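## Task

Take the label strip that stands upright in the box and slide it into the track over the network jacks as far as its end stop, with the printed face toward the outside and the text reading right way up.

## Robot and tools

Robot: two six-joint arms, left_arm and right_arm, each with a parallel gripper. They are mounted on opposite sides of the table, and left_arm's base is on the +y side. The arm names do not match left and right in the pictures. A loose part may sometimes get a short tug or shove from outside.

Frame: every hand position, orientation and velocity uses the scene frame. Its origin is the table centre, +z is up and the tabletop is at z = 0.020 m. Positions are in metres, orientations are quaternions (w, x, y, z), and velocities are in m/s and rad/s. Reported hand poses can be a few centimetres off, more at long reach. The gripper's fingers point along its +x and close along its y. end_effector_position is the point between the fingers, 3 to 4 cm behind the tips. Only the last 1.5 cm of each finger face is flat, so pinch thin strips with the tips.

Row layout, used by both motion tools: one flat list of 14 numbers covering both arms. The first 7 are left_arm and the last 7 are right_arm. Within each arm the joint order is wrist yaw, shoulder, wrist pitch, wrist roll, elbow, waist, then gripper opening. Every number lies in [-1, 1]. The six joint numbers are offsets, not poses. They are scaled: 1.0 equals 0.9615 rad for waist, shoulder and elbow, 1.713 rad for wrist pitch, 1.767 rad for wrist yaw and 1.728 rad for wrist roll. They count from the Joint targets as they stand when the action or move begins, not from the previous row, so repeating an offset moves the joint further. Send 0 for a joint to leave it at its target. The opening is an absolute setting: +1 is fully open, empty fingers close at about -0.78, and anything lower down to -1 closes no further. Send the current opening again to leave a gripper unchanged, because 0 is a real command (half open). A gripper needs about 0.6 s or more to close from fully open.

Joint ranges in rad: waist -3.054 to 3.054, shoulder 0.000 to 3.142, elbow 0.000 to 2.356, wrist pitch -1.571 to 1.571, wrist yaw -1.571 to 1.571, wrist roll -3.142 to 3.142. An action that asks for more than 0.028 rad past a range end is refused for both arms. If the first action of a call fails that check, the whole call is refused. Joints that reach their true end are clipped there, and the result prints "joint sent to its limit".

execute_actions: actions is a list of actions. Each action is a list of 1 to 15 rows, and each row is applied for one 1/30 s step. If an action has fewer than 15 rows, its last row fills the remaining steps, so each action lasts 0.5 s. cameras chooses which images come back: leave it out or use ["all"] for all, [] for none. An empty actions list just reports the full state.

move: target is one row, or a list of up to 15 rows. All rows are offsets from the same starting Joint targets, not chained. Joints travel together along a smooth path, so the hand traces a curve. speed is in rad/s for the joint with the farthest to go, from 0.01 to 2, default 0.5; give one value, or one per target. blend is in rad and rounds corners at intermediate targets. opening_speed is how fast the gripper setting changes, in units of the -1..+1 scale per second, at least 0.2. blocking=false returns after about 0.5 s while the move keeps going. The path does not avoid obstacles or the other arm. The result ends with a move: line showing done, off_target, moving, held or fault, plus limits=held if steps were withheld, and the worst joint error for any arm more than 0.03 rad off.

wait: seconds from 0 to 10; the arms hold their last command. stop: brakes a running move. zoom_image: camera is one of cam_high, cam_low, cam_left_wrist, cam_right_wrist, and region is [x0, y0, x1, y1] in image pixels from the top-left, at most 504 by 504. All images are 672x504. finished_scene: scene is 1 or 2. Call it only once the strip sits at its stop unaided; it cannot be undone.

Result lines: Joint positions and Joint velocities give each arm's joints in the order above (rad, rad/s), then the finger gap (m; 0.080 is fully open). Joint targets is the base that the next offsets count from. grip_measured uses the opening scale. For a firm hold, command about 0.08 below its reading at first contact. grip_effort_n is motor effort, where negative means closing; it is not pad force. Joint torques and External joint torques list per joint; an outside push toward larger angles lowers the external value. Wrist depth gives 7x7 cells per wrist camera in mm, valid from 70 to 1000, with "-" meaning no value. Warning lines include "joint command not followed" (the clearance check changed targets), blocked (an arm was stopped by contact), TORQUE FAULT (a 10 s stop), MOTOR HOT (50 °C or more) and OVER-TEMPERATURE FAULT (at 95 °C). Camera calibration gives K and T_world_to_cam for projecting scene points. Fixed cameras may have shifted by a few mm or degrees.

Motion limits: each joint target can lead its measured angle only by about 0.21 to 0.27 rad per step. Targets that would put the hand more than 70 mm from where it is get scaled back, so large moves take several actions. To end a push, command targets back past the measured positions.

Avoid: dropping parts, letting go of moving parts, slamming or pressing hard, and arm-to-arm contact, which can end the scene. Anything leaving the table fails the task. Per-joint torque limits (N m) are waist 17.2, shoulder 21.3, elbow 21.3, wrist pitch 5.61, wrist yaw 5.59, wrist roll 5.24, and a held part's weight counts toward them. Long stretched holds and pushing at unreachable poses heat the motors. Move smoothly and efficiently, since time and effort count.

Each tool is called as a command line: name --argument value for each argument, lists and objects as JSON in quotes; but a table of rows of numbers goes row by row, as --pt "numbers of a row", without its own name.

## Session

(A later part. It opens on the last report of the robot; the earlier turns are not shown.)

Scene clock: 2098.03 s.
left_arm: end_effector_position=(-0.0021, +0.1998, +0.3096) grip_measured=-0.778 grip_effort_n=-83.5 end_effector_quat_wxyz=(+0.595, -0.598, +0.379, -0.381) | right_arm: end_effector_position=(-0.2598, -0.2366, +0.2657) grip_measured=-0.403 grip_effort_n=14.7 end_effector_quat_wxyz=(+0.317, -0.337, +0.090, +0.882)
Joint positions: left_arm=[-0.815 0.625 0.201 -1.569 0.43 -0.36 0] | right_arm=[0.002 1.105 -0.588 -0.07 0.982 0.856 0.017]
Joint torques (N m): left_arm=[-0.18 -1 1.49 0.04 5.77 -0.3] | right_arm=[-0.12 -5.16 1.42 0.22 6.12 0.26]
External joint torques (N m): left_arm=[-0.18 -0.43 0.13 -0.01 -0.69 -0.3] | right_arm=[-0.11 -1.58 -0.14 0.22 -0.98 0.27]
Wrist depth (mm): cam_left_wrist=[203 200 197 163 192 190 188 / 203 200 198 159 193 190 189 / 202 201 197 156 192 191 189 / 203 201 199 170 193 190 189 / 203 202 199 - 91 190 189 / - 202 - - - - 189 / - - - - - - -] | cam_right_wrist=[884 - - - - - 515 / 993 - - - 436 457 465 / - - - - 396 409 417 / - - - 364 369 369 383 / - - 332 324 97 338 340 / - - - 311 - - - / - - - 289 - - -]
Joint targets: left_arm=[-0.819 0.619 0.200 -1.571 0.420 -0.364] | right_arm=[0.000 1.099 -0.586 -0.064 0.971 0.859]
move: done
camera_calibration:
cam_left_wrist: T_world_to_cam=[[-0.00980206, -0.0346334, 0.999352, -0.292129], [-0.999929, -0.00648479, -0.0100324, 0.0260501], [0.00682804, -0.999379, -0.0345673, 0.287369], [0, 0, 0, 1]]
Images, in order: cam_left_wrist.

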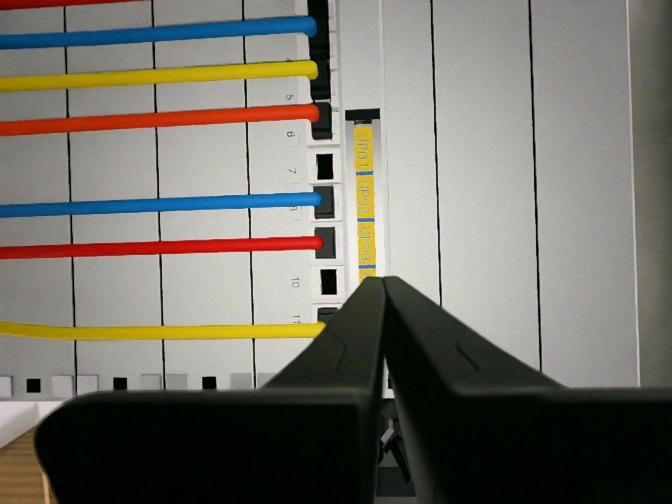

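move --target '[0.22,0,0,0,0,0.4,-0.85,0,0,0,0,0,0,-0.4]' --speed 0.4 --cameras '["cam_left_wrist"]'

zoom_image --camera "cam_left_wrist" --region '[335, 210, 395, 270]'

Scene clock: 2120.80 s.
left_arm: end_effector_position=(+0.0435, +0.1907, +0.3098) grip_measured=-0.778 grip_effort_n=-83.5 end_effector_quat_wxyz=(+0.594, -0.597, +0.380, -0.383) | right_arm: end_effector_position=(-0.2598, -0.2366, +0.2657) grip_measured=-0.403 grip_effort_n=14.7 end_effector_quat_wxyz=(+0.317, -0.337, +0.090, +0.882)
Joint positions: left_arm=[-0.435 0.624 0.2 -1.569 0.43 0.016 0] | right_arm=[0.002 1.105 -0.588 -0.07 0.982 0.856 0.017]
Joint torques (N m): left_arm=[0.1 -1.18 1.7 0.03 5.96 0.37] | right_arm=[-0.1 -5.19 1.41 0.21 6.08 0.25]
External joint torques (N m): left_arm=[0.1 -0.45 0.18 -0.02 -0.68 0.38] | right_arm=[-0.1 -1.73 -0.13 0.21 -0.91 0.23]
Wrist depth (mm): cam_left_wrist=[193 190 188 180 183 181 179 / 193 190 186 154 183 180 178 / 194 192 189 162 183 181 178 / 193 191 189 154 183 181 178 / 194 192 189 - 91 181 179 / - 191 - - - - 179 / - - - - - - -] | cam_right_wrist=[892 999 - - - - 515 / 975 - - - 437 454 462 / - - - - 397 407 420 / - - - 362 371 367 380 / - - 332 323 97 337 338 / - - - 309 - - - / - - - 289 - - -]
Joint targets: left_arm=[-0.430 0.619 0.200 -1.571 0.420 0.020] | right_arm=[0.000 1.099 -0.586 -0.064 0.971 0.859]
move: done
camera_calibration:
cam_left_wrist: T_world_to_cam=[[-0.012217, -0.0345306, 0.999329, -0.292046], [-0.999921, -0.0026776, -0.0123167, 0.071559], [0.00310111, -0.9994, -0.0344951, 0.278105], [0, 0, 0, 1]]
Images, in order: cam_left_wrist.

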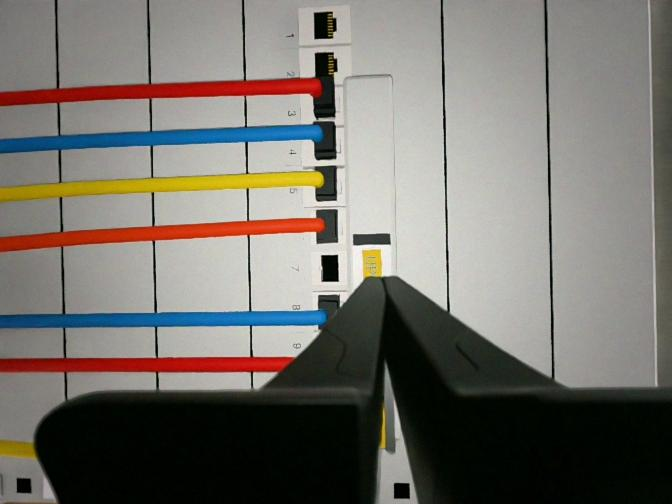

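Scaled by 8.400.

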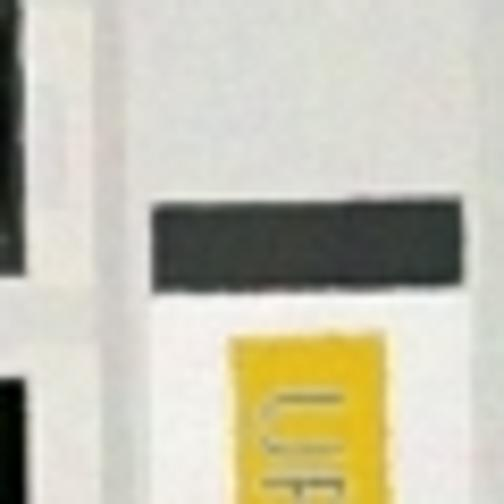

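move --target '[-0.3056,0,0,0,0,-0.5616,-0.85,0,0,0,0,0,0,-0.4]' --speed 0.5 --cameras '["cam_left_wrist"]'

zoom_image --camera "cam_left_wrist" --region '[320, 190, 400, 280]'

zoom_image --camera "cam_left_wrist" --region '[320, 30, 400, 120]'

Scene clock: 2138.97 s.
left_arm: end_effector_position=(-0.0202, +0.2081, +0.3093) grip_measured=-0.778 grip_effort_n=-83.5 end_effector_quat_wxyz=(+0.594, -0.597, +0.381, -0.382) | right_arm: end_effector_position=(-0.2598, -0.2366, +0.2657) grip_measured=-0.403 grip_effort_n=14.2 end_effector_quat_wxyz=(+0.317, -0.337, +0.090, +0.882)
Joint positions: left_arm=[-0.965 0.624 0.2 -1.569 0.43 -0.515 0] | right_arm=[0.002 1.105 -0.588 -0.07 0.982 0.856 0.017]
Joint torques (N m): left_arm=[-0.19 -0.87 1.44 0.03 5.71 -0.31] | right_arm=[-0.11 -5.16 1.41 0.23 6.09 0.26]
External joint torques (N m): left_arm=[-0.19 -0.35 0.13 -0.02 -0.75 -0.3] | right_arm=[-0.1 -1.66 -0.15 0.22 -0.94 0.26]
Wrist depth (mm): cam_left_wrist=[210 207 205 168 200 197 - / 211 209 205 173 201 198 - / 212 208 206 164 201 198 - / 212 209 207 197 202 198 - / 212 210 208 - 91 199 - / 378 - - - - - - / - - - - - - -] | cam_right_wrist=[886 - - - - - 513 / 999 - - - 437 449 464 / - - - - 397 411 417 / - - - 361 369 368 381 / - - 330 324 97 339 340 / - - - 310 - - - / - - - 289 - - -]
Joint targets: left_arm=[-0.970 0.619 0.200 -1.571 0.420 -0.520] | right_arm=[0.000 1.099 -0.586 -0.064 0.971 0.859]
move: done
camera_calibration:
cam_left_wrist: T_world_to_cam=[[-0.00953367, -0.0356504, 0.999319, -0.291484], [-0.999953, -0.00151294, -0.00959369, 0.00680113], [0.00185393, -0.999363, -0.0356342, 0.296036], [0, 0, 0, 1]]
Images, in order: cam_left_wrist.

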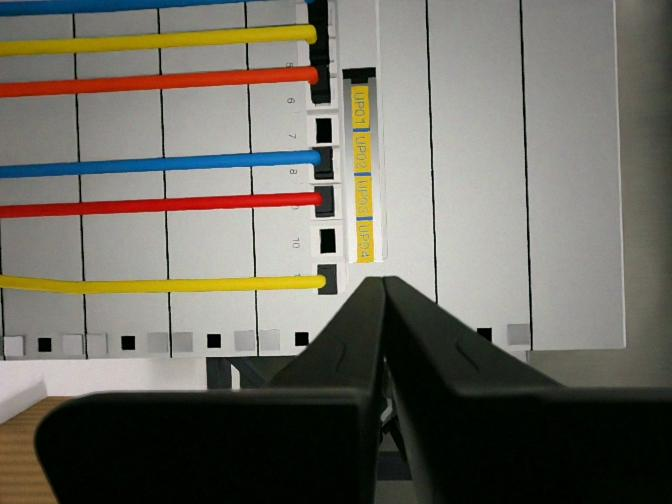

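Scaled by 5.600.

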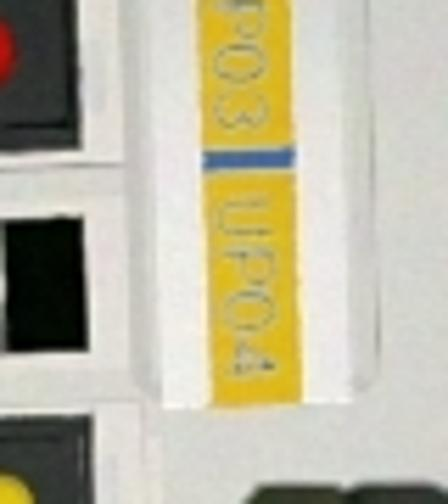

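Scaled by 5.600.

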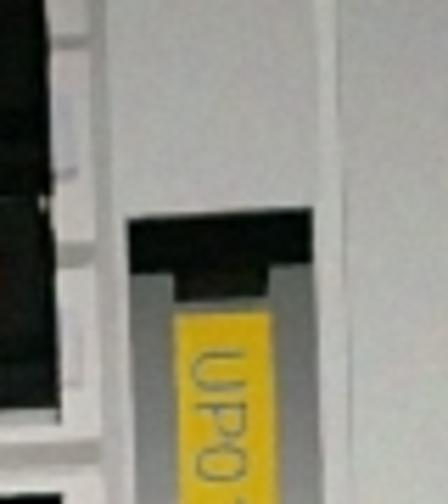

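zoom_image --camera "cam_left_wrist" --region '[340, 62, 380, 102]'

zoom_image --camera "cam_left_wrist" --region '[340, 240, 380, 280]'

Scaled by 12.600.

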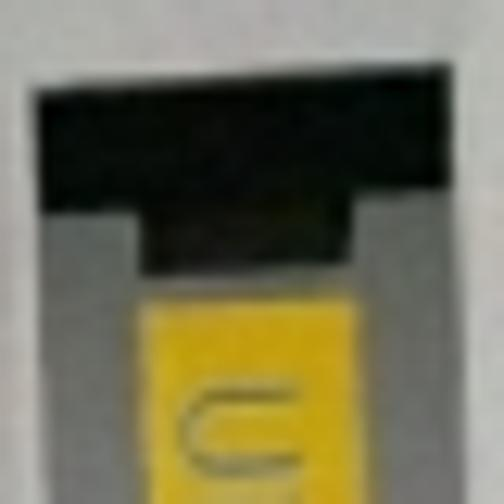

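Scaled by 12.600.

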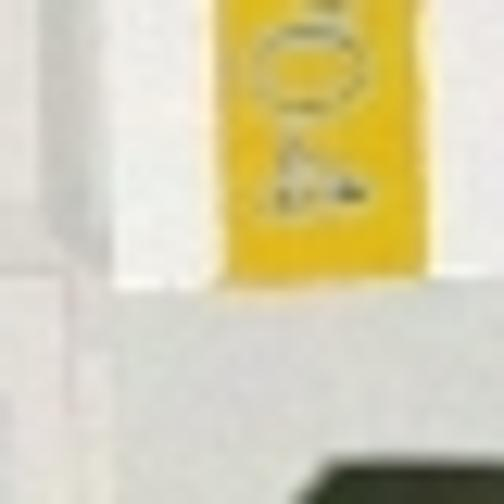

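move --target '[0.6848,0.0468,-0.0263,0,0.1113,0.8102,-0.1125,0,0,0,0,0,0,-0.4]' --speed 0.5 --cameras '["cam_left_wrist"]'

zoom_image --camera "cam_left_wrist" --region '[220, 130, 460, 330]'

Scene clock: 2284.97 s.
left_arm: end_effector_position=(+0.0116, +0.1754, +0.3275) grip_measured=-0.116 grip_effort_n=15.6 end_effector_quat_wxyz=(+0.500, -0.500, +0.498, -0.501) | right_arm: end_effector_position=(-0.2598, -0.2366, +0.2657) grip_measured=-0.403 grip_effort_n=14.7 end_effector_quat_wxyz=(+0.317, -0.337, +0.090, +0.882)
Joint positions: left_arm=[0.235 0.661 0.155 -1.569 0.509 0.255 0.03] | right_arm=[0.002 1.105 -0.588 -0.07 0.982 0.856 0.017]
Joint torques (N m): left_arm=[0.11 -0.3 1.8 0.02 9.53 0.35] | right_arm=[-0.15 -5.19 1.44 0.24 6.14 0.26]
External joint torques (N m): left_arm=[0.11 0.7 0.17 -0.03 2.76 0.35] | right_arm=[-0.14 -1.69 -0.12 0.24 -0.91 0.23]
Wrist depth (mm): cam_left_wrist=[136 138 114 132 135 133 132 / 150 149 145 113 142 142 140 / 159 158 136 151 154 151 151 / 176 174 171 126 167 166 166 / 309 188 145 183 179 173 759 / - - - - - - - / - - - - - - -] | cam_right_wrist=[867 - - - - - 514 / 994 - - - 440 454 463 / - - - - 398 413 421 / - - - 359 369 367 381 / - - 332 324 97 338 339 / - - - 309 - - - / - - - 290 - - -]
Joint targets: left_arm=[0.240 0.664 0.155 -1.571 0.527 0.260] | right_arm=[0.000 1.099 -0.586 -0.064 0.971 0.859]
move: done
camera_calibration:
cam_left_wrist: T_world_to_cam=[[-0.0285945, -0.0288561, 0.999174, -0.311409], [-0.909529, 0.415405, -0.0140322, -0.0339956], [-0.414657, -0.909179, -0.0381237, 0.25374], [0, 0, 0, 1]]
Images, in order: cam_left_wrist.

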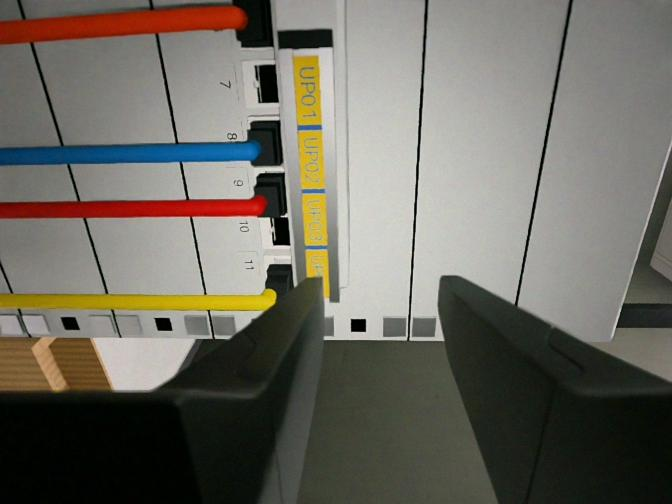

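Scaled by 2.100.

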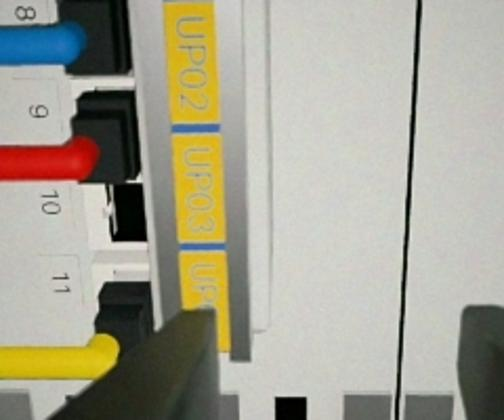

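move --target '[-0.0133,0.0449,0.0239,0,0.0077,-0.0239,-0.1125,0,0,0,0,0,0,-0.4]' --speed 0.05 --cameras '["cam_left_wrist"]'

zoom_image --camera "cam_left_wrist" --region '[260, 210, 380, 330]'

Scene clock: 2308.13 s.
left_arm: end_effector_position=(+0.0114, +0.1674, +0.3277) grip_measured=-0.116 grip_effort_n=15.1 end_effector_quat_wxyz=(+0.500, -0.501, +0.498, -0.502) | right_arm: end_effector_position=(-0.2598, -0.2366, +0.2657) grip_measured=-0.403 grip_effort_n=14.2 end_effector_quat_wxyz=(+0.317, -0.337, +0.090, +0.882)
Joint positions: left_arm=[0.221 0.704 0.192 -1.569 0.516 0.241 0.03] | right_arm=[0.002 1.105 -0.588 -0.07 0.982 0.856 0.017]
Joint torques (N m): left_arm=[-0.18 -0.51 2.07 0.02 9.52 -0.33] | right_arm=[-0.11 -5.19 1.43 0.24 6.09 0.25]
External joint torques (N m): left_arm=[-0.18 0.64 0.48 -0.03 2.82 -0.33] | right_arm=[-0.1 -1.71 -0.12 0.24 -0.93 0.24]
Wrist depth (mm): cam_left_wrist=[- 131 130 125 128 126 125 / 140 140 137 136 137 135 132 / 125 124 121 112 145 145 144 / 166 165 163 155 158 157 158 / 182 179 137 170 170 164 172 / - - - - - - - / - - - - - - -] | cam_right_wrist=[886 - - - - - 516 / 987 - - - 436 455 462 / - - - - 398 408 421 / - - - 363 371 371 380 / - - 330 323 97 340 339 / - - - 310 - - - / - - - 288 - - -]
Joint targets: left_arm=[0.216 0.707 0.196 -1.571 0.535 0.237] | right_arm=[0.000 1.099 -0.586 -0.064 0.971 0.859]
move: done
camera_calibration:
cam_left_wrist: T_world_to_cam=[[-0.0289867, -0.0269772, 0.999216, -0.312206], [-0.909364, 0.415724, -0.0151563, -0.0305468], [-0.414989, -0.90909, -0.0365825, 0.245893], [0, 0, 0, 1]]
Images, in order: cam_left_wrist.

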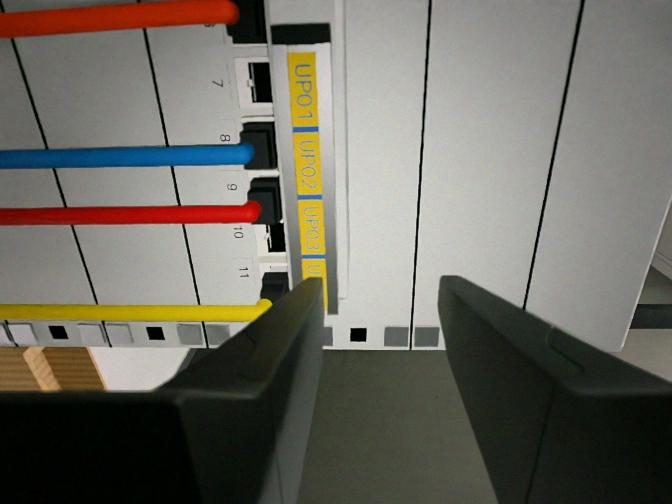

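Scaled by 4.200.

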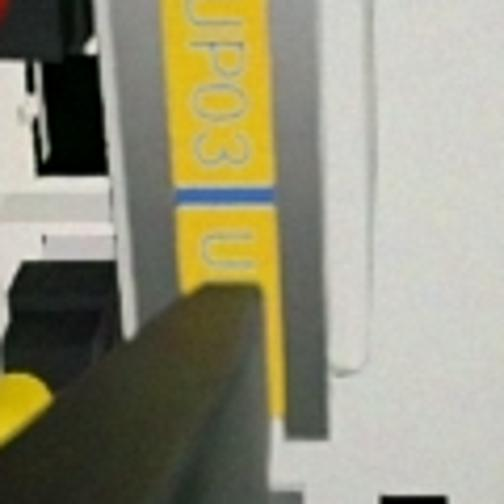

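move --target '[-0.0029,0.0168,0.0078,0,0.0029,-0.0054,-0.1125,0,0,0,0,0,0,-0.4]' --speed 0.03 --cameras '["cam_left_wrist"]'

zoom_image --camera "cam_left_wrist" --region '[260, 210, 380, 330]'

Scene clock: 2320.43 s.
left_arm: end_effector_position=(+0.0112, +0.1644, +0.3275) grip_measured=-0.116 grip_effort_n=15.6 end_effector_quat_wxyz=(+0.500, -0.500, +0.498, -0.502) | right_arm: end_effector_position=(-0.2598, -0.2366, +0.2657) grip_measured=-0.403 grip_effort_n=14.7 end_effector_quat_wxyz=(+0.317, -0.337, +0.090, +0.882)
Joint positions: left_arm=[0.216 0.72 0.206 -1.569 0.519 0.235 0.03] | right_arm=[0.002 1.105 -0.588 -0.07 0.982 0.856 0.017]
Joint torques (N m): left_arm=[-0.18 -0.65 2.08 0.03 9.56 -0.32] | right_arm=[-0.12 -5.19 1.42 0.22 6.1 0.27]
External joint torques (N m): left_arm=[-0.18 0.53 0.52 -0.02 2.95 -0.32] | right_arm=[-0.11 -1.67 -0.11 0.21 -0.9 0.28]
Wrist depth (mm): cam_left_wrist=[- 129 127 124 124 123 123 / 139 138 134 133 133 132 130 / 150 148 120 108 143 141 142 / 165 162 160 148 155 154 152 / 173 169 167 168 166 160 168 / - - - - - - - / - - - - - - -] | cam_right_wrist=[887 - - - - - 514 / 993 - - - 436 451 466 / - - - - 399 410 420 / - - - 359 367 367 380 / - - 332 325 97 335 338 / - - - 309 - - - / - - - 289 - - -]
Joint targets: left_arm=[0.211 0.723 0.210 -1.571 0.537 0.231] | right_arm=[0.000 1.099 -0.586 -0.064 0.971 0.859]
move: done
camera_calibration:
cam_left_wrist: T_world_to_cam=[[-0.0289746, -0.0269611, 0.999216, -0.312134], [-0.909206, 0.416071, -0.015138, -0.0295019], [-0.415337, -0.908932, -0.0365687, 0.243061], [0, 0, 0, 1]]
Images, in order: cam_left_wrist.

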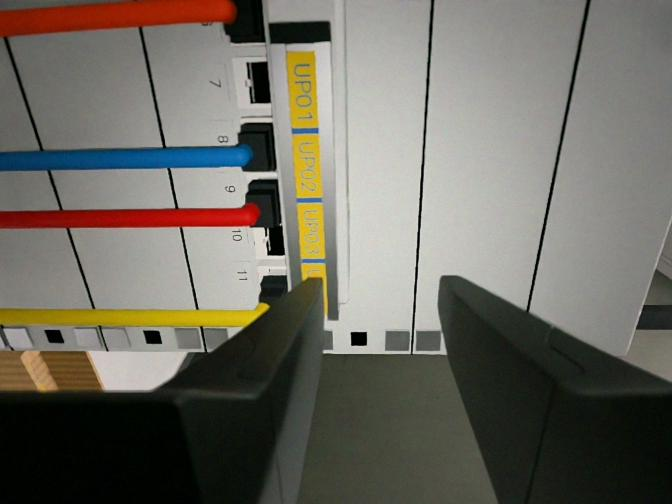

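Scaled by 4.200.

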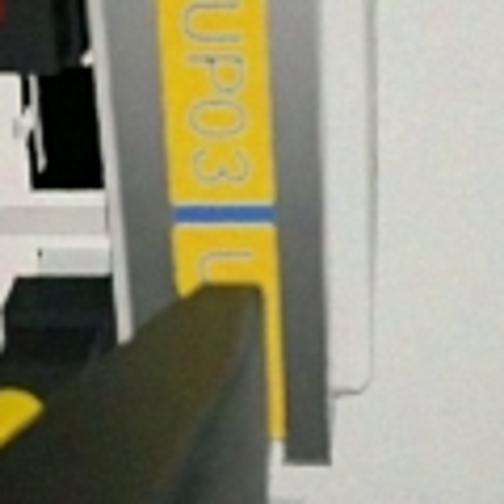

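move --target '[-0.0015,0.0084,0.0039,0,0.0014,-0.0027,-0.1125,0,0,0,0,0,0,-0.4]' --speed 0.02 --cameras '[]'

move --target '[-0.0015,0.0084,0.0039,0,0.0014,-0.0027,-0.1125,0,0,0,0,0,0,-0.4]' --speed 0.02 --cameras '["cam_left_wrist"]'

zoom_image --camera "cam_left_wrist" --region '[260, 210, 380, 330]'

Scene clock: 2329.53 s.
left_arm: end_effector_position=(+0.0112, +0.1629, +0.3275) grip_measured=-0.116 grip_effort_n=15.6 end_effector_quat_wxyz=(+0.500, -0.500, +0.498, -0.502) | right_arm: end_effector_position=(-0.2598, -0.2366, +0.2657) grip_measured=-0.403 grip_effort_n=14.2 end_effector_quat_wxyz=(+0.317, -0.337, +0.090, +0.882)
Joint positions: left_arm=[0.213 0.728 0.212 -1.569 0.52 0.233 0.03] | right_arm=[0.002 1.105 -0.588 -0.07 0.982 0.856 0.017]
Joint torques (N m): left_arm=[-0.17 -0.63 2.08 0.03 9.51 -0.32] | right_arm=[-0.11 -5.14 1.42 0.23 6.1 0.2]
External joint torques (N m): left_arm=[-0.17 0.66 0.47 -0.02 2.76 -0.32] | right_arm=[-0.1 -1.59 -0.13 0.22 -0.94 0.17]
Wrist depth (mm): cam_left_wrist=[- 128 126 122 123 122 122 / 137 137 133 131 131 131 129 / - 147 122 106 142 140 140 / 163 160 158 142 153 152 150 / 173 171 166 168 165 159 165 / - - - - - - - / - - - - - - -] | cam_right_wrist=[885 - - - - - 515 / - - - - 442 454 465 / - - - - 397 407 420 / - - - 362 369 366 383 / - - 331 323 97 337 342 / - - - 311 - - - / - - - 288 - - -]
Joint targets: left_arm=[0.209 0.731 0.216 -1.571 0.539 0.229] | right_arm=[0.000 1.099 -0.586 -0.064 0.971 0.859]
move: done

Scene clock: 2330.23 s.
left_arm: end_effector_position=(+0.0112, +0.1614, +0.3273) grip_measured=-0.116 grip_effort_n=15.1 end_effector_quat_wxyz=(+0.500, -0.501, +0.498, -0.502) | right_arm: end_effector_position=(-0.2598, -0.2366, +0.2657) grip_measured=-0.403 grip_effort_n=14.7 end_effector_quat_wxyz=(+0.317, -0.337, +0.090, +0.882)
Joint positions: left_arm=[0.211 0.736 0.219 -1.569 0.522 0.231 0.03] | right_arm=[0.002 1.105 -0.588 -0.07 0.982 0.856 0.017]
Joint torques (N m): left_arm=[-0.18 -0.72 2.09 0.02 9.58 -0.32] | right_arm=[-0.1 -5.16 1.43 0.23 6.08 0.22]
External joint torques (N m): left_arm=[-0.19 0.61 0.5 -0.03 2.88 -0.32] | right_arm=[-0.1 -1.61 -0.13 0.23 -0.98 0.24]
Wrist depth (mm): cam_left_wrist=[- 126 126 122 123 120 120 / 136 135 131 129 131 129 127 / - 145 143 106 141 138 137 / 161 158 156 135 151 151 148 / 171 169 164 164 163 156 162 / - - - - - - - / - - - - - - -] | cam_right_wrist=[875 - - - - - 515 / 981 - - - 437 455 461 / - - - - 394 409 418 / - - - 363 371 369 383 / - - 333 325 97 337 341 / - - - 309 - - - / - - - 289 - - -]
Joint targets: left_arm=[0.206 0.739 0.223 -1.571 0.540 0.226] | right_arm=[0.000 1.099 -0.586 -0.064 0.971 0.859]
move: done
camera_calibration:
cam_left_wrist: T_world_to_cam=[[-0.0289401, -0.0269669, 0.999217, -0.312008], [-0.909365, 0.415724, -0.0151182, -0.0282157], [-0.414991, -0.909091, -0.0365539, 0.240331], [0, 0, 0, 1]]
Images, in order: cam_left_wrist.

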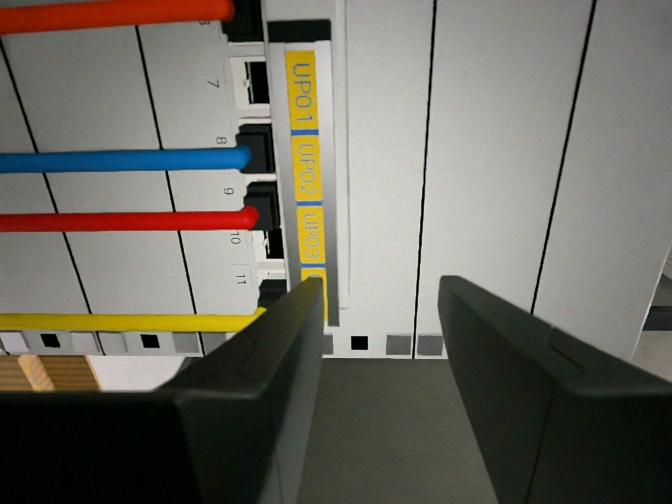

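Scaled by 4.200.

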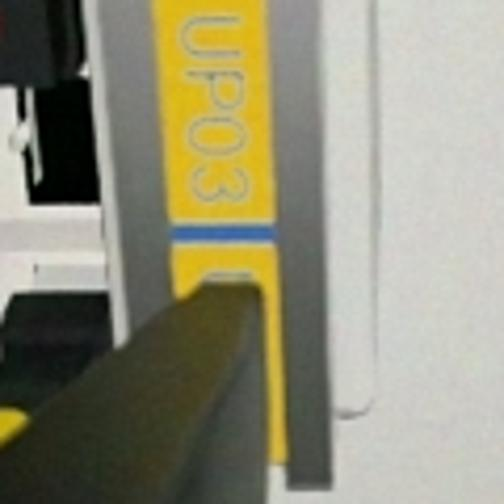

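move --target '[-0.0015,0.0084,0.0039,0,0.0014,-0.0027,-0.1125,0,0,0,0,0,0,-0.4]' --speed 0.02 --cameras '[]'

move --target '[-0.001,0.0056,0.0026,0,0.001,-0.0018,-0.1125,0,0,0,0,0,0,-0.4]' --speed 0.02 --cameras '["cam_left_wrist"]'

zoom_image --camera "cam_left_wrist" --region '[260, 210, 380, 330]'

Scene clock: 2336.70 s.
left_arm: end_effector_position=(+0.0112, +0.1598, +0.3271) grip_measured=-0.116 grip_effort_n=15.6 end_effector_quat_wxyz=(+0.500, -0.500, +0.498, -0.502) | right_arm: end_effector_position=(-0.2598, -0.2366, +0.2657) grip_measured=-0.403 grip_effort_n=14.2 end_effector_quat_wxyz=(+0.317, -0.337, +0.090, +0.882)
Joint positions: left_arm=[0.208 0.744 0.225 -1.569 0.523 0.228 0.03] | right_arm=[0.002 1.105 -0.588 -0.07 0.982 0.856 0.017]
Joint torques (N m): left_arm=[-0.17 -0.7 2.07 0.04 9.53 -0.3] | right_arm=[-0.11 -5.19 1.42 0.22 6.08 0.27]
External joint torques (N m): left_arm=[-0.17 0.65 0.46 -0.01 2.8 -0.29] | right_arm=[-0.11 -1.72 -0.12 0.22 -0.91 0.26]
Wrist depth (mm): cam_left_wrist=[- 124 123 119 122 119 - / 135 134 130 127 129 127 126 / 147 143 142 135 139 136 135 / 160 156 156 130 149 149 147 / 170 166 162 165 161 155 159 / - - - - - - - / - - - - - - -] | cam_right_wrist=[873 - - - - - 517 / 981 - - - 437 449 469 / - - - - 398 408 420 / - - - 362 368 367 383 / - - 333 326 97 337 341 / - - - 310 - - - / - - - 287 - - -]
Joint targets: left_arm=[0.203 0.748 0.229 -1.571 0.541 0.224] | right_arm=[0.000 1.099 -0.586 -0.064 0.971 0.859]
move: done

Scene clock: 2337.40 s.
left_arm: end_effector_position=(+0.0111, +0.1588, +0.3272) grip_measured=-0.116 grip_effort_n=15.1 end_effector_quat_wxyz=(+0.500, -0.501, +0.498, -0.502) | right_arm: end_effector_position=(-0.2598, -0.2366, +0.2657) grip_measured=-0.403 grip_effort_n=14.2 end_effector_quat_wxyz=(+0.317, -0.337, +0.090, +0.882)
Joint positions: left_arm=[0.206 0.75 0.23 -1.569 0.524 0.226 0.03] | right_arm=[0.002 1.105 -0.588 -0.07 0.982 0.856 0.017]
Joint torques (N m): left_arm=[-0.18 -0.73 2.08 0.03 9.53 -0.33] | right_arm=[-0.12 -5.19 1.44 0.23 6.09 0.28]
External joint torques (N m): left_arm=[-0.18 0.63 0.5 -0.02 2.85 -0.33] | right_arm=[-0.12 -1.65 -0.13 0.22 -0.98 0.29]
Motor temperatures (°C): left_arm=[25 21 44 24 41 22] | right_arm=[24 25 39 26 30 23]
Wrist depth (mm): cam_left_wrist=[- 123 122 118 119 118 - / 134 133 127 126 128 126 125 / 146 142 133 132 138 136 133 / 159 155 156 127 148 148 145 / 168 165 161 164 160 154 159 / - - - - - - - / - - - - - - -] | cam_right_wrist=[884 - - - - - 517 / - - - - 438 450 466 / - - - - 401 408 419 / - - - 360 368 369 382 / - - 332 323 97 337 335 / - - - 310 - - - / - - - 287 - - -]
Joint targets: left_arm=[0.201 0.753 0.234 -1.571 0.543 0.222] | right_arm=[0.000 1.099 -0.586 -0.064 0.971 0.859]
move: done
camera_calibration:
cam_left_wrist: T_world_to_cam=[[-0.0289194, -0.0269625, 0.999218, -0.311964], [-0.909365, 0.415724, -0.0151011, -0.0272646], [-0.414992, -0.909091, -0.0365413, 0.237911], [0, 0, 0, 1]]
Images, in order: cam_left_wrist.

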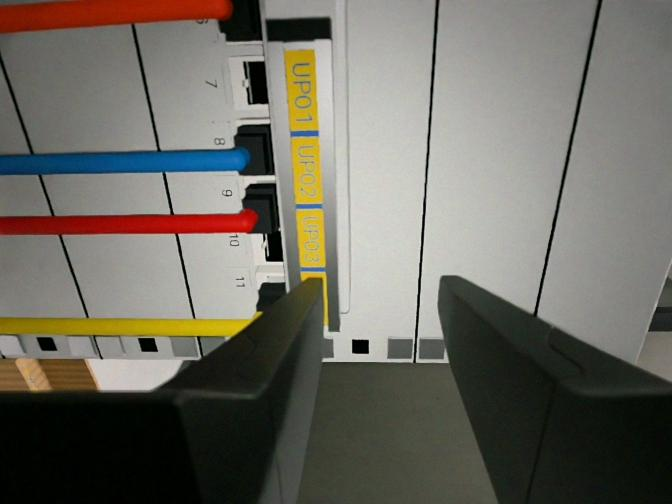

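Scaled by 4.200.

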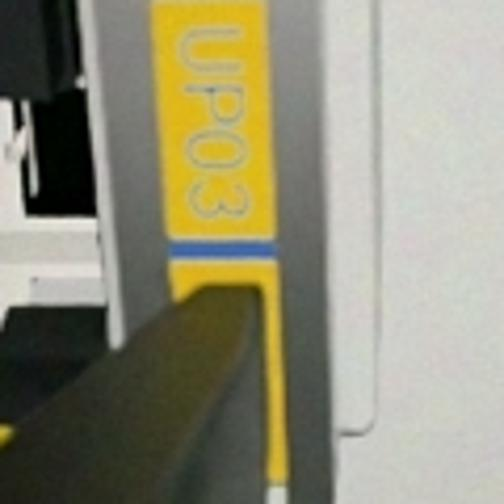

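move --target '[-0.001,0.0056,0.0024,0,0.001,-0.0018,-0.1125,0,0,0,0,0,0,-0.4]' --speed 0.02 --cameras '[]'

move --target '[-0.001,0.0056,0.0024,0,0.001,-0.0018,-0.1125,0,0,0,0,0,0,-0.4]' --speed 0.02 --cameras '["cam_left_wrist"]'

zoom_image --camera "cam_left_wrist" --region '[260, 210, 380, 330]'

Scene clock: 2344.53 s.
left_arm: end_effector_position=(+0.0111, +0.1578, +0.3270) grip_measured=-0.116 grip_effort_n=15.6 end_effector_quat_wxyz=(+0.500, -0.500, +0.498, -0.502) | right_arm: end_effector_position=(-0.2598, -0.2366, +0.2657) grip_measured=-0.403 grip_effort_n=14.7 end_effector_quat_wxyz=(+0.317, -0.337, +0.090, +0.882)
Joint positions: left_arm=[0.205 0.755 0.234 -1.569 0.525 0.224 0.03] | right_arm=[0.002 1.105 -0.588 -0.07 0.982 0.856 0.017]
Joint torques (N m): left_arm=[-0.19 -0.77 2.08 0.04 9.55 -0.31] | right_arm=[-0.11 -5.21 1.42 0.23 6.08 0.27]
External joint torques (N m): left_arm=[-0.18 0.65 0.46 -0.01 2.79 -0.32] | right_arm=[-0.1 -1.69 -0.15 0.22 -0.99 0.26]
Wrist depth (mm): cam_left_wrist=[- 123 120 89 118 118 - / 133 132 126 125 127 126 124 / 145 141 122 125 137 135 132 / 158 154 152 118 147 146 144 / 167 164 160 157 159 152 157 / - - - - - - - / - - - - - - -] | cam_right_wrist=[882 - - - - - 513 / 991 - - - 437 453 463 / - - - - 400 409 420 / - - - 361 370 368 382 / - - 331 324 97 336 340 / - - - 309 - - - / - - - 289 - - -]
Joint targets: left_arm=[0.200 0.758 0.238 -1.571 0.543 0.220] | right_arm=[0.000 1.099 -0.586 -0.064 0.971 0.859]
move: done

Scene clock: 2345.23 s.
left_arm: end_effector_position=(+0.0110, +0.1568, +0.3270) grip_measured=-0.116 grip_effort_n=15.6 end_effector_quat_wxyz=(+0.500, -0.501, +0.498, -0.502) | right_arm: end_effector_position=(-0.2598, -0.2366, +0.2657) grip_measured=-0.403 grip_effort_n=14.2 end_effector_quat_wxyz=(+0.317, -0.337, +0.090, +0.882)
Joint positions: left_arm=[0.203 0.76 0.238 -1.569 0.526 0.223 0.03] | right_arm=[0.002 1.105 -0.588 -0.07 0.982 0.856 0.017]
Joint torques (N m): left_arm=[-0.17 -0.81 2.07 0.02 9.57 -0.33] | right_arm=[-0.11 -5.16 1.43 0.22 6.16 0.28]
External joint torques (N m): left_arm=[-0.17 0.72 0.44 -0.03 2.75 -0.33] | right_arm=[-0.11 -1.6 -0.12 0.22 -0.91 0.28]
Wrist depth (mm): cam_left_wrist=[- 122 103 87 117 117 - / 131 131 126 119 126 125 124 / 144 140 135 116 136 134 131 / 157 153 152 112 146 145 143 / 165 162 159 155 158 152 156 / - - - - - - - / - - - - - - -] | cam_right_wrist=[891 - - - - - 511 / 979 - - - 436 451 455 / - - - - 396 412 416 / - - - 363 371 368 383 / - - 333 322 97 338 339 / - - - 309 - - - / - - - 287 - - -]
Joint targets: left_arm=[0.198 0.764 0.242 -1.571 0.544 0.218] | right_arm=[0.000 1.099 -0.586 -0.064 0.971 0.859]
move: done
camera_calibration:
cam_left_wrist: T_world_to_cam=[[-0.0288269, -0.0273326, 0.999211, -0.311721], [-0.909367, 0.41573, -0.014863, -0.0265977], [-0.414995, -0.909077, -0.0368396, 0.236122], [0, 0, 0, 1]]
Images, in order: cam_left_wrist.

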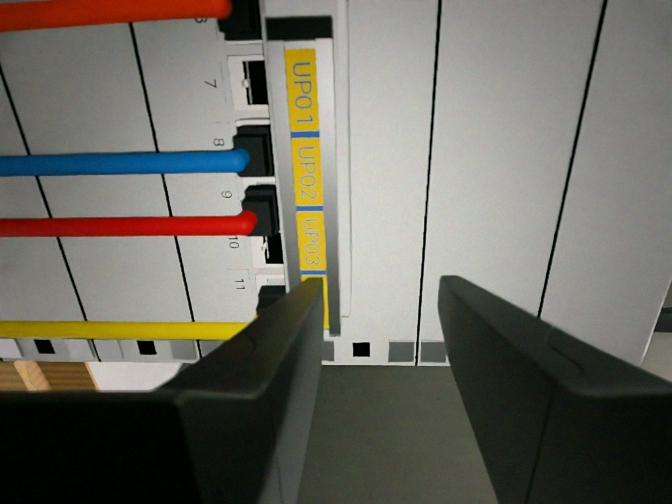

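Scaled by 4.200.

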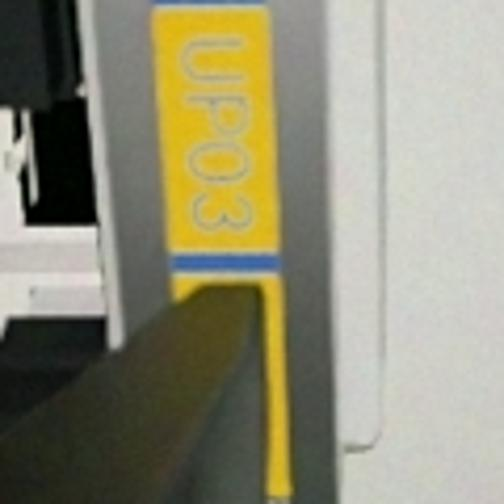

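move --target '[-0.0015,0.0084,0.0036,0,0.0014,-0.0027,-0.1125,0,0,0,0,0,0,-0.4]' --speed 0.02 --cameras '[]'

move --target '[-0.0015,0.0084,0.0036,0,0.0014,-0.0027,-0.1125,0,0,0,0,0,0,-0.4]' --speed 0.02 --cameras '["cam_left_wrist"]'

zoom_image --camera "cam_left_wrist" --region '[260, 210, 380, 330]'

Scene clock: 2353.40 s.
left_arm: end_effector_position=(+0.0109, +0.1553, +0.3266) grip_measured=-0.116 grip_effort_n=15.6 end_effector_quat_wxyz=(+0.500, -0.500, +0.498, -0.501) | right_arm: end_effector_position=(-0.2598, -0.2366, +0.2657) grip_measured=-0.403 grip_effort_n=14.7 end_effector_quat_wxyz=(+0.317, -0.337, +0.090, +0.882)
Joint positions: left_arm=[0.2 0.768 0.244 -1.569 0.527 0.22 0.03] | right_arm=[0.002 1.105 -0.588 -0.07 0.982 0.856 0.017]
Joint torques (N m): left_arm=[-0.17 -0.82 2.07 0.03 9.55 -0.34] | right_arm=[-0.1 -5.09 1.43 0.21 6.07 0.3]
External joint torques (N m): left_arm=[-0.17 0.62 0.49 -0.02 2.9 -0.34] | right_arm=[-0.1 -1.51 -0.12 0.21 -0.98 0.31]
Wrist depth (mm): cam_left_wrist=[- 122 102 85 116 116 111 / 131 129 124 90 125 124 124 / 142 139 130 103 135 132 130 / 155 152 150 104 145 143 141 / 161 161 157 115 156 150 154 / - - - - - - - / - - - - - - -] | cam_right_wrist=[871 - - - - - 516 / 988 - - - 438 454 463 / - - - - 393 412 420 / - - - 362 368 368 383 / - - 333 325 97 339 340 / - - - 311 - - - / - - - 287 - - -]
Joint targets: left_arm=[0.195 0.772 0.249 -1.571 0.546 0.216] | right_arm=[0.000 1.099 -0.586 -0.064 0.971 0.859]
move: done

Scene clock: 2354.10 s.
left_arm: end_effector_position=(+0.0107, +0.1548, +0.3264) grip_measured=-0.116 grip_effort_n=14.7 end_effector_quat_wxyz=(+0.500, -0.500, +0.499, -0.501) | right_arm: end_effector_position=(-0.2598, -0.2366, +0.2657) grip_measured=-0.403 grip_effort_n=14.2 end_effector_quat_wxyz=(+0.317, -0.337, +0.090, +0.882)
Joint positions: left_arm=[0.199 0.771 0.246 -1.569 0.528 0.218 0.03] | right_arm=[0.002 1.105 -0.588 -0.07 0.982 0.856 0.017]
Joint torques (N m): left_arm=[-0.23 -0.13 2.4 0.01 9.71 -0.43] | right_arm=[-0.1 -5.16 1.42 0.24 6.09 0.28]
External joint torques (N m): left_arm=[-0.23 1.33 0.83 -0.04 3.05 -0.45] | right_arm=[-0.09 -1.65 -0.12 0.23 -0.92 0.28]
Wrist depth (mm): cam_left_wrist=[- 121 94 85 115 116 111 / 130 129 122 109 124 124 123 / 142 138 130 104 134 132 130 / 155 151 148 104 145 143 141 / 163 162 157 115 156 150 154 / - - - - - - - / - - - - - - -] | cam_right_wrist=[875 - - - - - 512 / 992 - - - 440 454 463 / - - - - 397 412 418 / - - - 361 368 368 384 / - - 333 324 97 337 339 / - - - 311 - - - / - - - 287 - - -]
Joint targets: left_arm=[0.193 0.780 0.254 -1.571 0.547 0.213] | right_arm=[0.000 1.099 -0.586 -0.064 0.971 0.859]
move: done
camera_calibration:
cam_left_wrist: T_world_to_cam=[[-0.0285955, -0.0284393, 0.999186, -0.311087], [-0.909212, 0.416093, -0.0141774, -0.0262932], [-0.415351, -0.908877, -0.0377557, 0.234399], [0, 0, 0, 1]]
Images, in order: cam_left_wrist.

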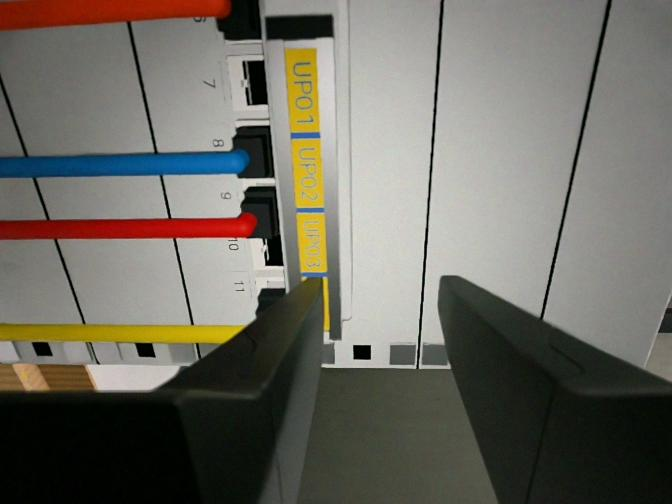

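Scaled by 4.200.

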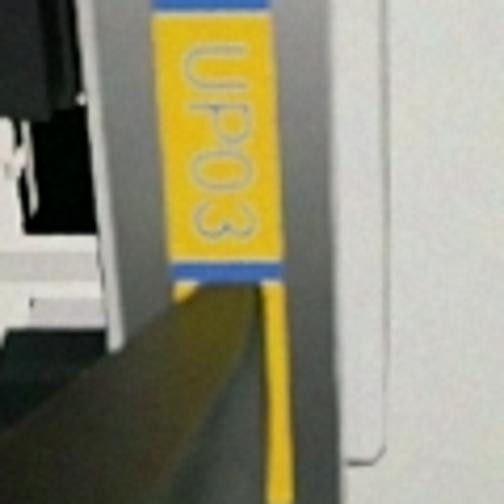

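move --target '[0.017,0.003,0.0014,0,0.0005,0.0291,-0.1125,0,0,0,0,0,0,-0.4]' --speed 0.02 --cameras '["cam_left_wrist"]'

zoom_image --camera "cam_left_wrist" --region '[260, 0, 380, 120]'

zoom_image --camera "cam_left_wrist" --region '[260, 230, 380, 350]'

Scene clock: 2365.97 s.
left_arm: end_effector_position=(+0.0119, +0.1548, +0.3264) grip_measured=-0.116 grip_effort_n=15.6 end_effector_quat_wxyz=(+0.497, -0.498, +0.501, -0.504) | right_arm: end_effector_position=(-0.2598, -0.2366, +0.2657) grip_measured=-0.403 grip_effort_n=14.7 end_effector_quat_wxyz=(+0.317, -0.337, +0.090, +0.882)
Joint positions: left_arm=[0.224 0.774 0.25 -1.569 0.528 0.235 0.03] | right_arm=[0.002 1.105 -0.588 -0.07 0.982 0.856 0.017]
Joint torques (N m): left_arm=[-0.09 -0.1 2.34 0.03 9.73 0.53] | right_arm=[-0.1 -5.22 1.42 0.22 6.14 0.21]
External joint torques (N m): left_arm=[-0.09 1.4 0.76 -0.02 3.06 0.53] | right_arm=[-0.1 -1.69 -0.13 0.21 -0.89 0.2]
Wrist depth (mm): cam_left_wrist=[- 121 90 84 115 115 111 / 129 129 122 108 124 123 123 / 142 138 133 103 134 132 130 / 155 151 148 103 146 143 141 / 160 162 157 153 156 150 156 / - - - - - - - / - - - - - - -] | cam_right_wrist=[884 - - - - - 520 / 995 - - - 434 454 462 / - - - - 399 411 418 / - - - 360 366 368 383 / - - 330 323 97 337 341 / - - - 310 - - - / - - - 287 - - -]
Joint targets: left_arm=[0.222 0.783 0.257 -1.571 0.548 0.241] | right_arm=[0.000 1.099 -0.586 -0.064 0.971 0.859]
move: done
camera_calibration:
cam_left_wrist: T_world_to_cam=[[-0.0287023, -0.0274616, 0.999211, -0.311202], [-0.905527, 0.424045, -0.0143571, -0.0264316], [-0.423316, -0.905225, -0.0370383, 0.234227], [0, 0, 0, 1]]
Images, in order: cam_left_wrist.

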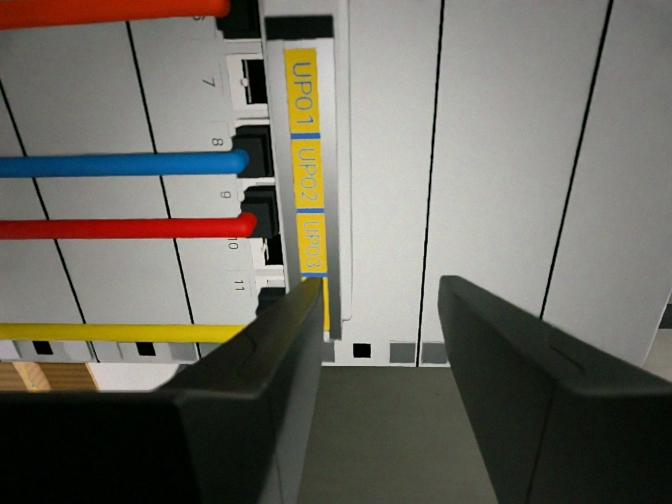

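Scaled by 4.200.

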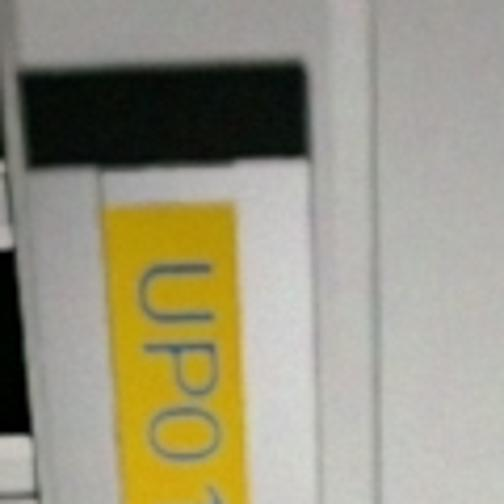

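Scaled by 4.200.

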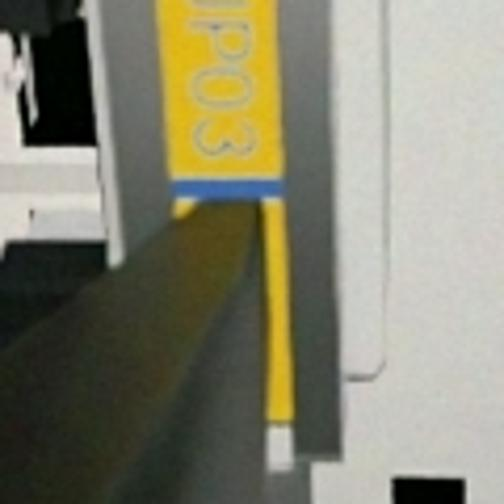

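move --target '[0.0085,0.002,0.001,0,0.0004,0.0175,-0.1125,0,0,0,0,0,0,-0.4]' --speed 0.02 --cameras '["cam_left_wrist"]'

zoom_image --camera "cam_left_wrist" --region '[260, 0, 380, 120]'

zoom_image --camera "cam_left_wrist" --region '[260, 230, 380, 350]'

Scene clock: 2390.17 s.
left_arm: end_effector_position=(+0.0139, +0.1549, +0.3265) grip_measured=-0.116 grip_effort_n=14.7 end_effector_quat_wxyz=(+0.496, -0.498, +0.501, -0.505) | right_arm: end_effector_position=(-0.2598, -0.2366, +0.2657) grip_measured=-0.403 grip_effort_n=14.2 end_effector_quat_wxyz=(+0.317, -0.337, +0.090, +0.882)
Joint positions: left_arm=[0.243 0.776 0.253 -1.57 0.528 0.25 0.03] | right_arm=[0.002 1.105 -0.588 -0.07 0.982 0.856 0.017]
Joint torques (N m): left_arm=[-0.18 -0.16 2.21 0.05 9.75 0.64] | right_arm=[-0.13 -5.18 1.42 0.21 6.08 0.26]
External joint torques (N m): left_arm=[-0.18 1.4 0.6 0 2.98 0.62] | right_arm=[-0.12 -1.7 -0.14 0.2 -0.97 0.23]
Wrist depth (mm): cam_left_wrist=[- 89 89 85 115 115 112 / 129 128 125 117 124 123 123 / 142 134 109 114 134 132 130 / 155 151 148 103 145 143 142 / 164 162 157 116 156 151 156 / - - - - - - - / - - - - - - -] | cam_right_wrist=[874 - - - - - 511 / - - - - 439 452 463 / - - - - 398 410 424 / - - - 363 370 368 383 / - - 330 323 97 338 340 / - - - 310 - - - / - - - 286 - - -]
Joint targets: left_arm=[0.238 0.785 0.259 -1.571 0.548 0.258] | right_arm=[0.000 1.099 -0.586 -0.064 0.971 0.859]
move: done
camera_calibration:
cam_left_wrist: T_world_to_cam=[[-0.0286499, -0.0266521, 0.999234, -0.311292], [-0.90423, 0.426797, -0.0145422, -0.0251084], [-0.426083, -0.903955, -0.0363274, 0.234768], [0, 0, 0, 1]]
Images, in order: cam_left_wrist.

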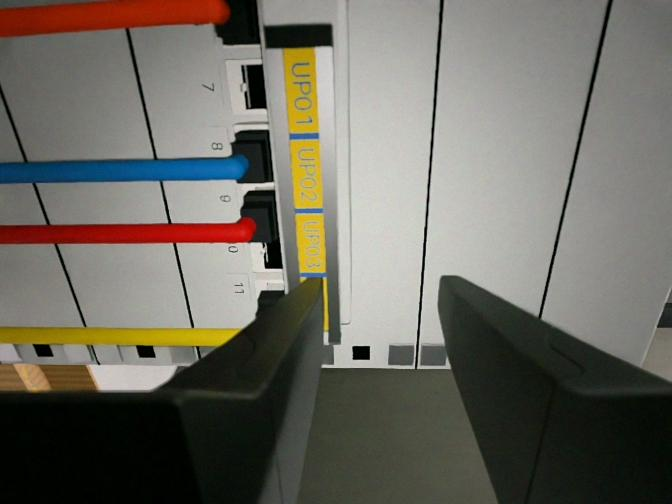

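Scaled by 4.200.

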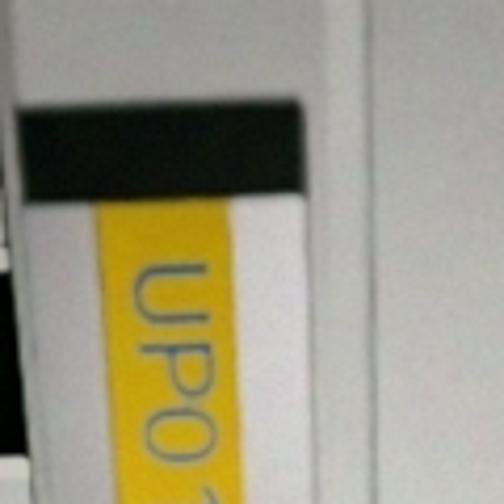

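Scaled by 4.200.

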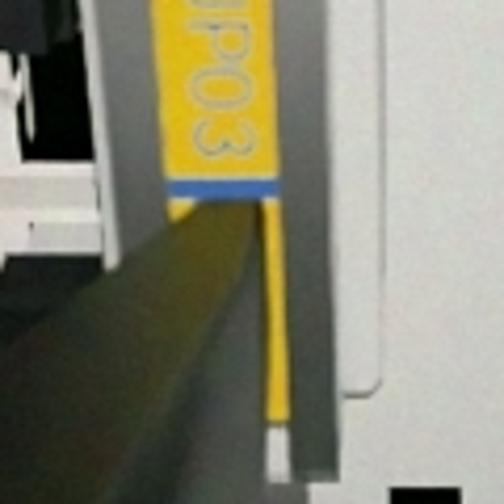

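move --target '[0.0042,0.001,0.0005,0,0.0002,0.0088,-0.1125,0,0,0,0,0,0,-0.4]' --speed 0.02 --cameras '["cam_left_wrist"]'

zoom_image --camera "cam_left_wrist" --region '[260, 20, 340, 80]'

Scene clock: 2395.73 s.
left_arm: end_effector_position=(+0.0144, +0.1550, +0.3267) grip_measured=-0.116 grip_effort_n=15.1 end_effector_quat_wxyz=(+0.496, -0.497, +0.502, -0.505) | right_arm: end_effector_position=(-0.2598, -0.2366, +0.2657) grip_measured=-0.403 grip_effort_n=14.2 end_effector_quat_wxyz=(+0.317, -0.337, +0.090, +0.882)
Joint positions: left_arm=[0.251 0.777 0.254 -1.57 0.528 0.256 0.03] | right_arm=[0.002 1.105 -0.588 -0.07 0.982 0.856 0.017]
Joint torques (N m): left_arm=[-0.23 -0.18 2.22 0.04 9.78 0.83] | right_arm=[-0.1 -5.17 1.41 0.22 6.04 0.3]
External joint torques (N m): left_arm=[-0.23 1.39 0.61 -0.01 3.02 0.83] | right_arm=[-0.1 -1.61 -0.13 0.22 -1 0.31]
Wrist depth (mm): cam_left_wrist=[- 120 87 85 115 115 111 / 129 128 124 117 123 123 123 / 142 134 108 114 134 132 130 / 155 151 149 103 145 143 141 / 164 162 157 116 156 150 157 / - - - - - - - / - - - - - - -] | cam_right_wrist=[880 - - - - - 513 / - - - - 437 449 461 / - - - - 400 410 417 / - - - 360 368 365 383 / - - 332 324 97 339 337 / - - - 311 - - - / - - - 288 - - -]
Joint targets: left_arm=[0.245 0.785 0.260 -1.571 0.548 0.266] | right_arm=[0.000 1.099 -0.586 -0.064 0.971 0.859]
move: done
camera_calibration:
cam_left_wrist: T_world_to_cam=[[-0.0289277, -0.0258544, 0.999247, -0.311605], [-0.903248, 0.428855, -0.0150525, -0.0247756], [-0.428143, -0.903003, -0.0357587, 0.234799], [0, 0, 0, 1]]
Images, in order: cam_left_wrist.

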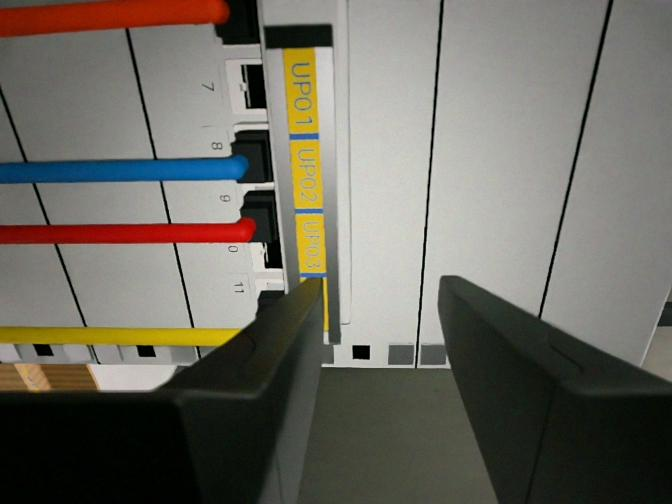

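Scaled by 6.300.

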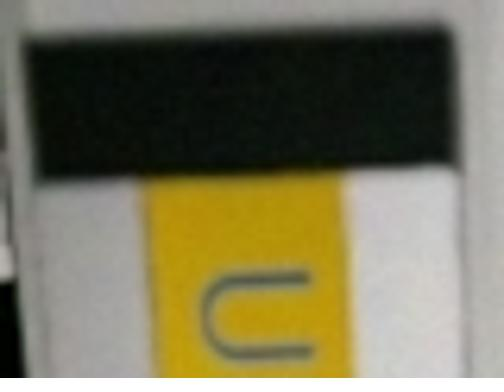

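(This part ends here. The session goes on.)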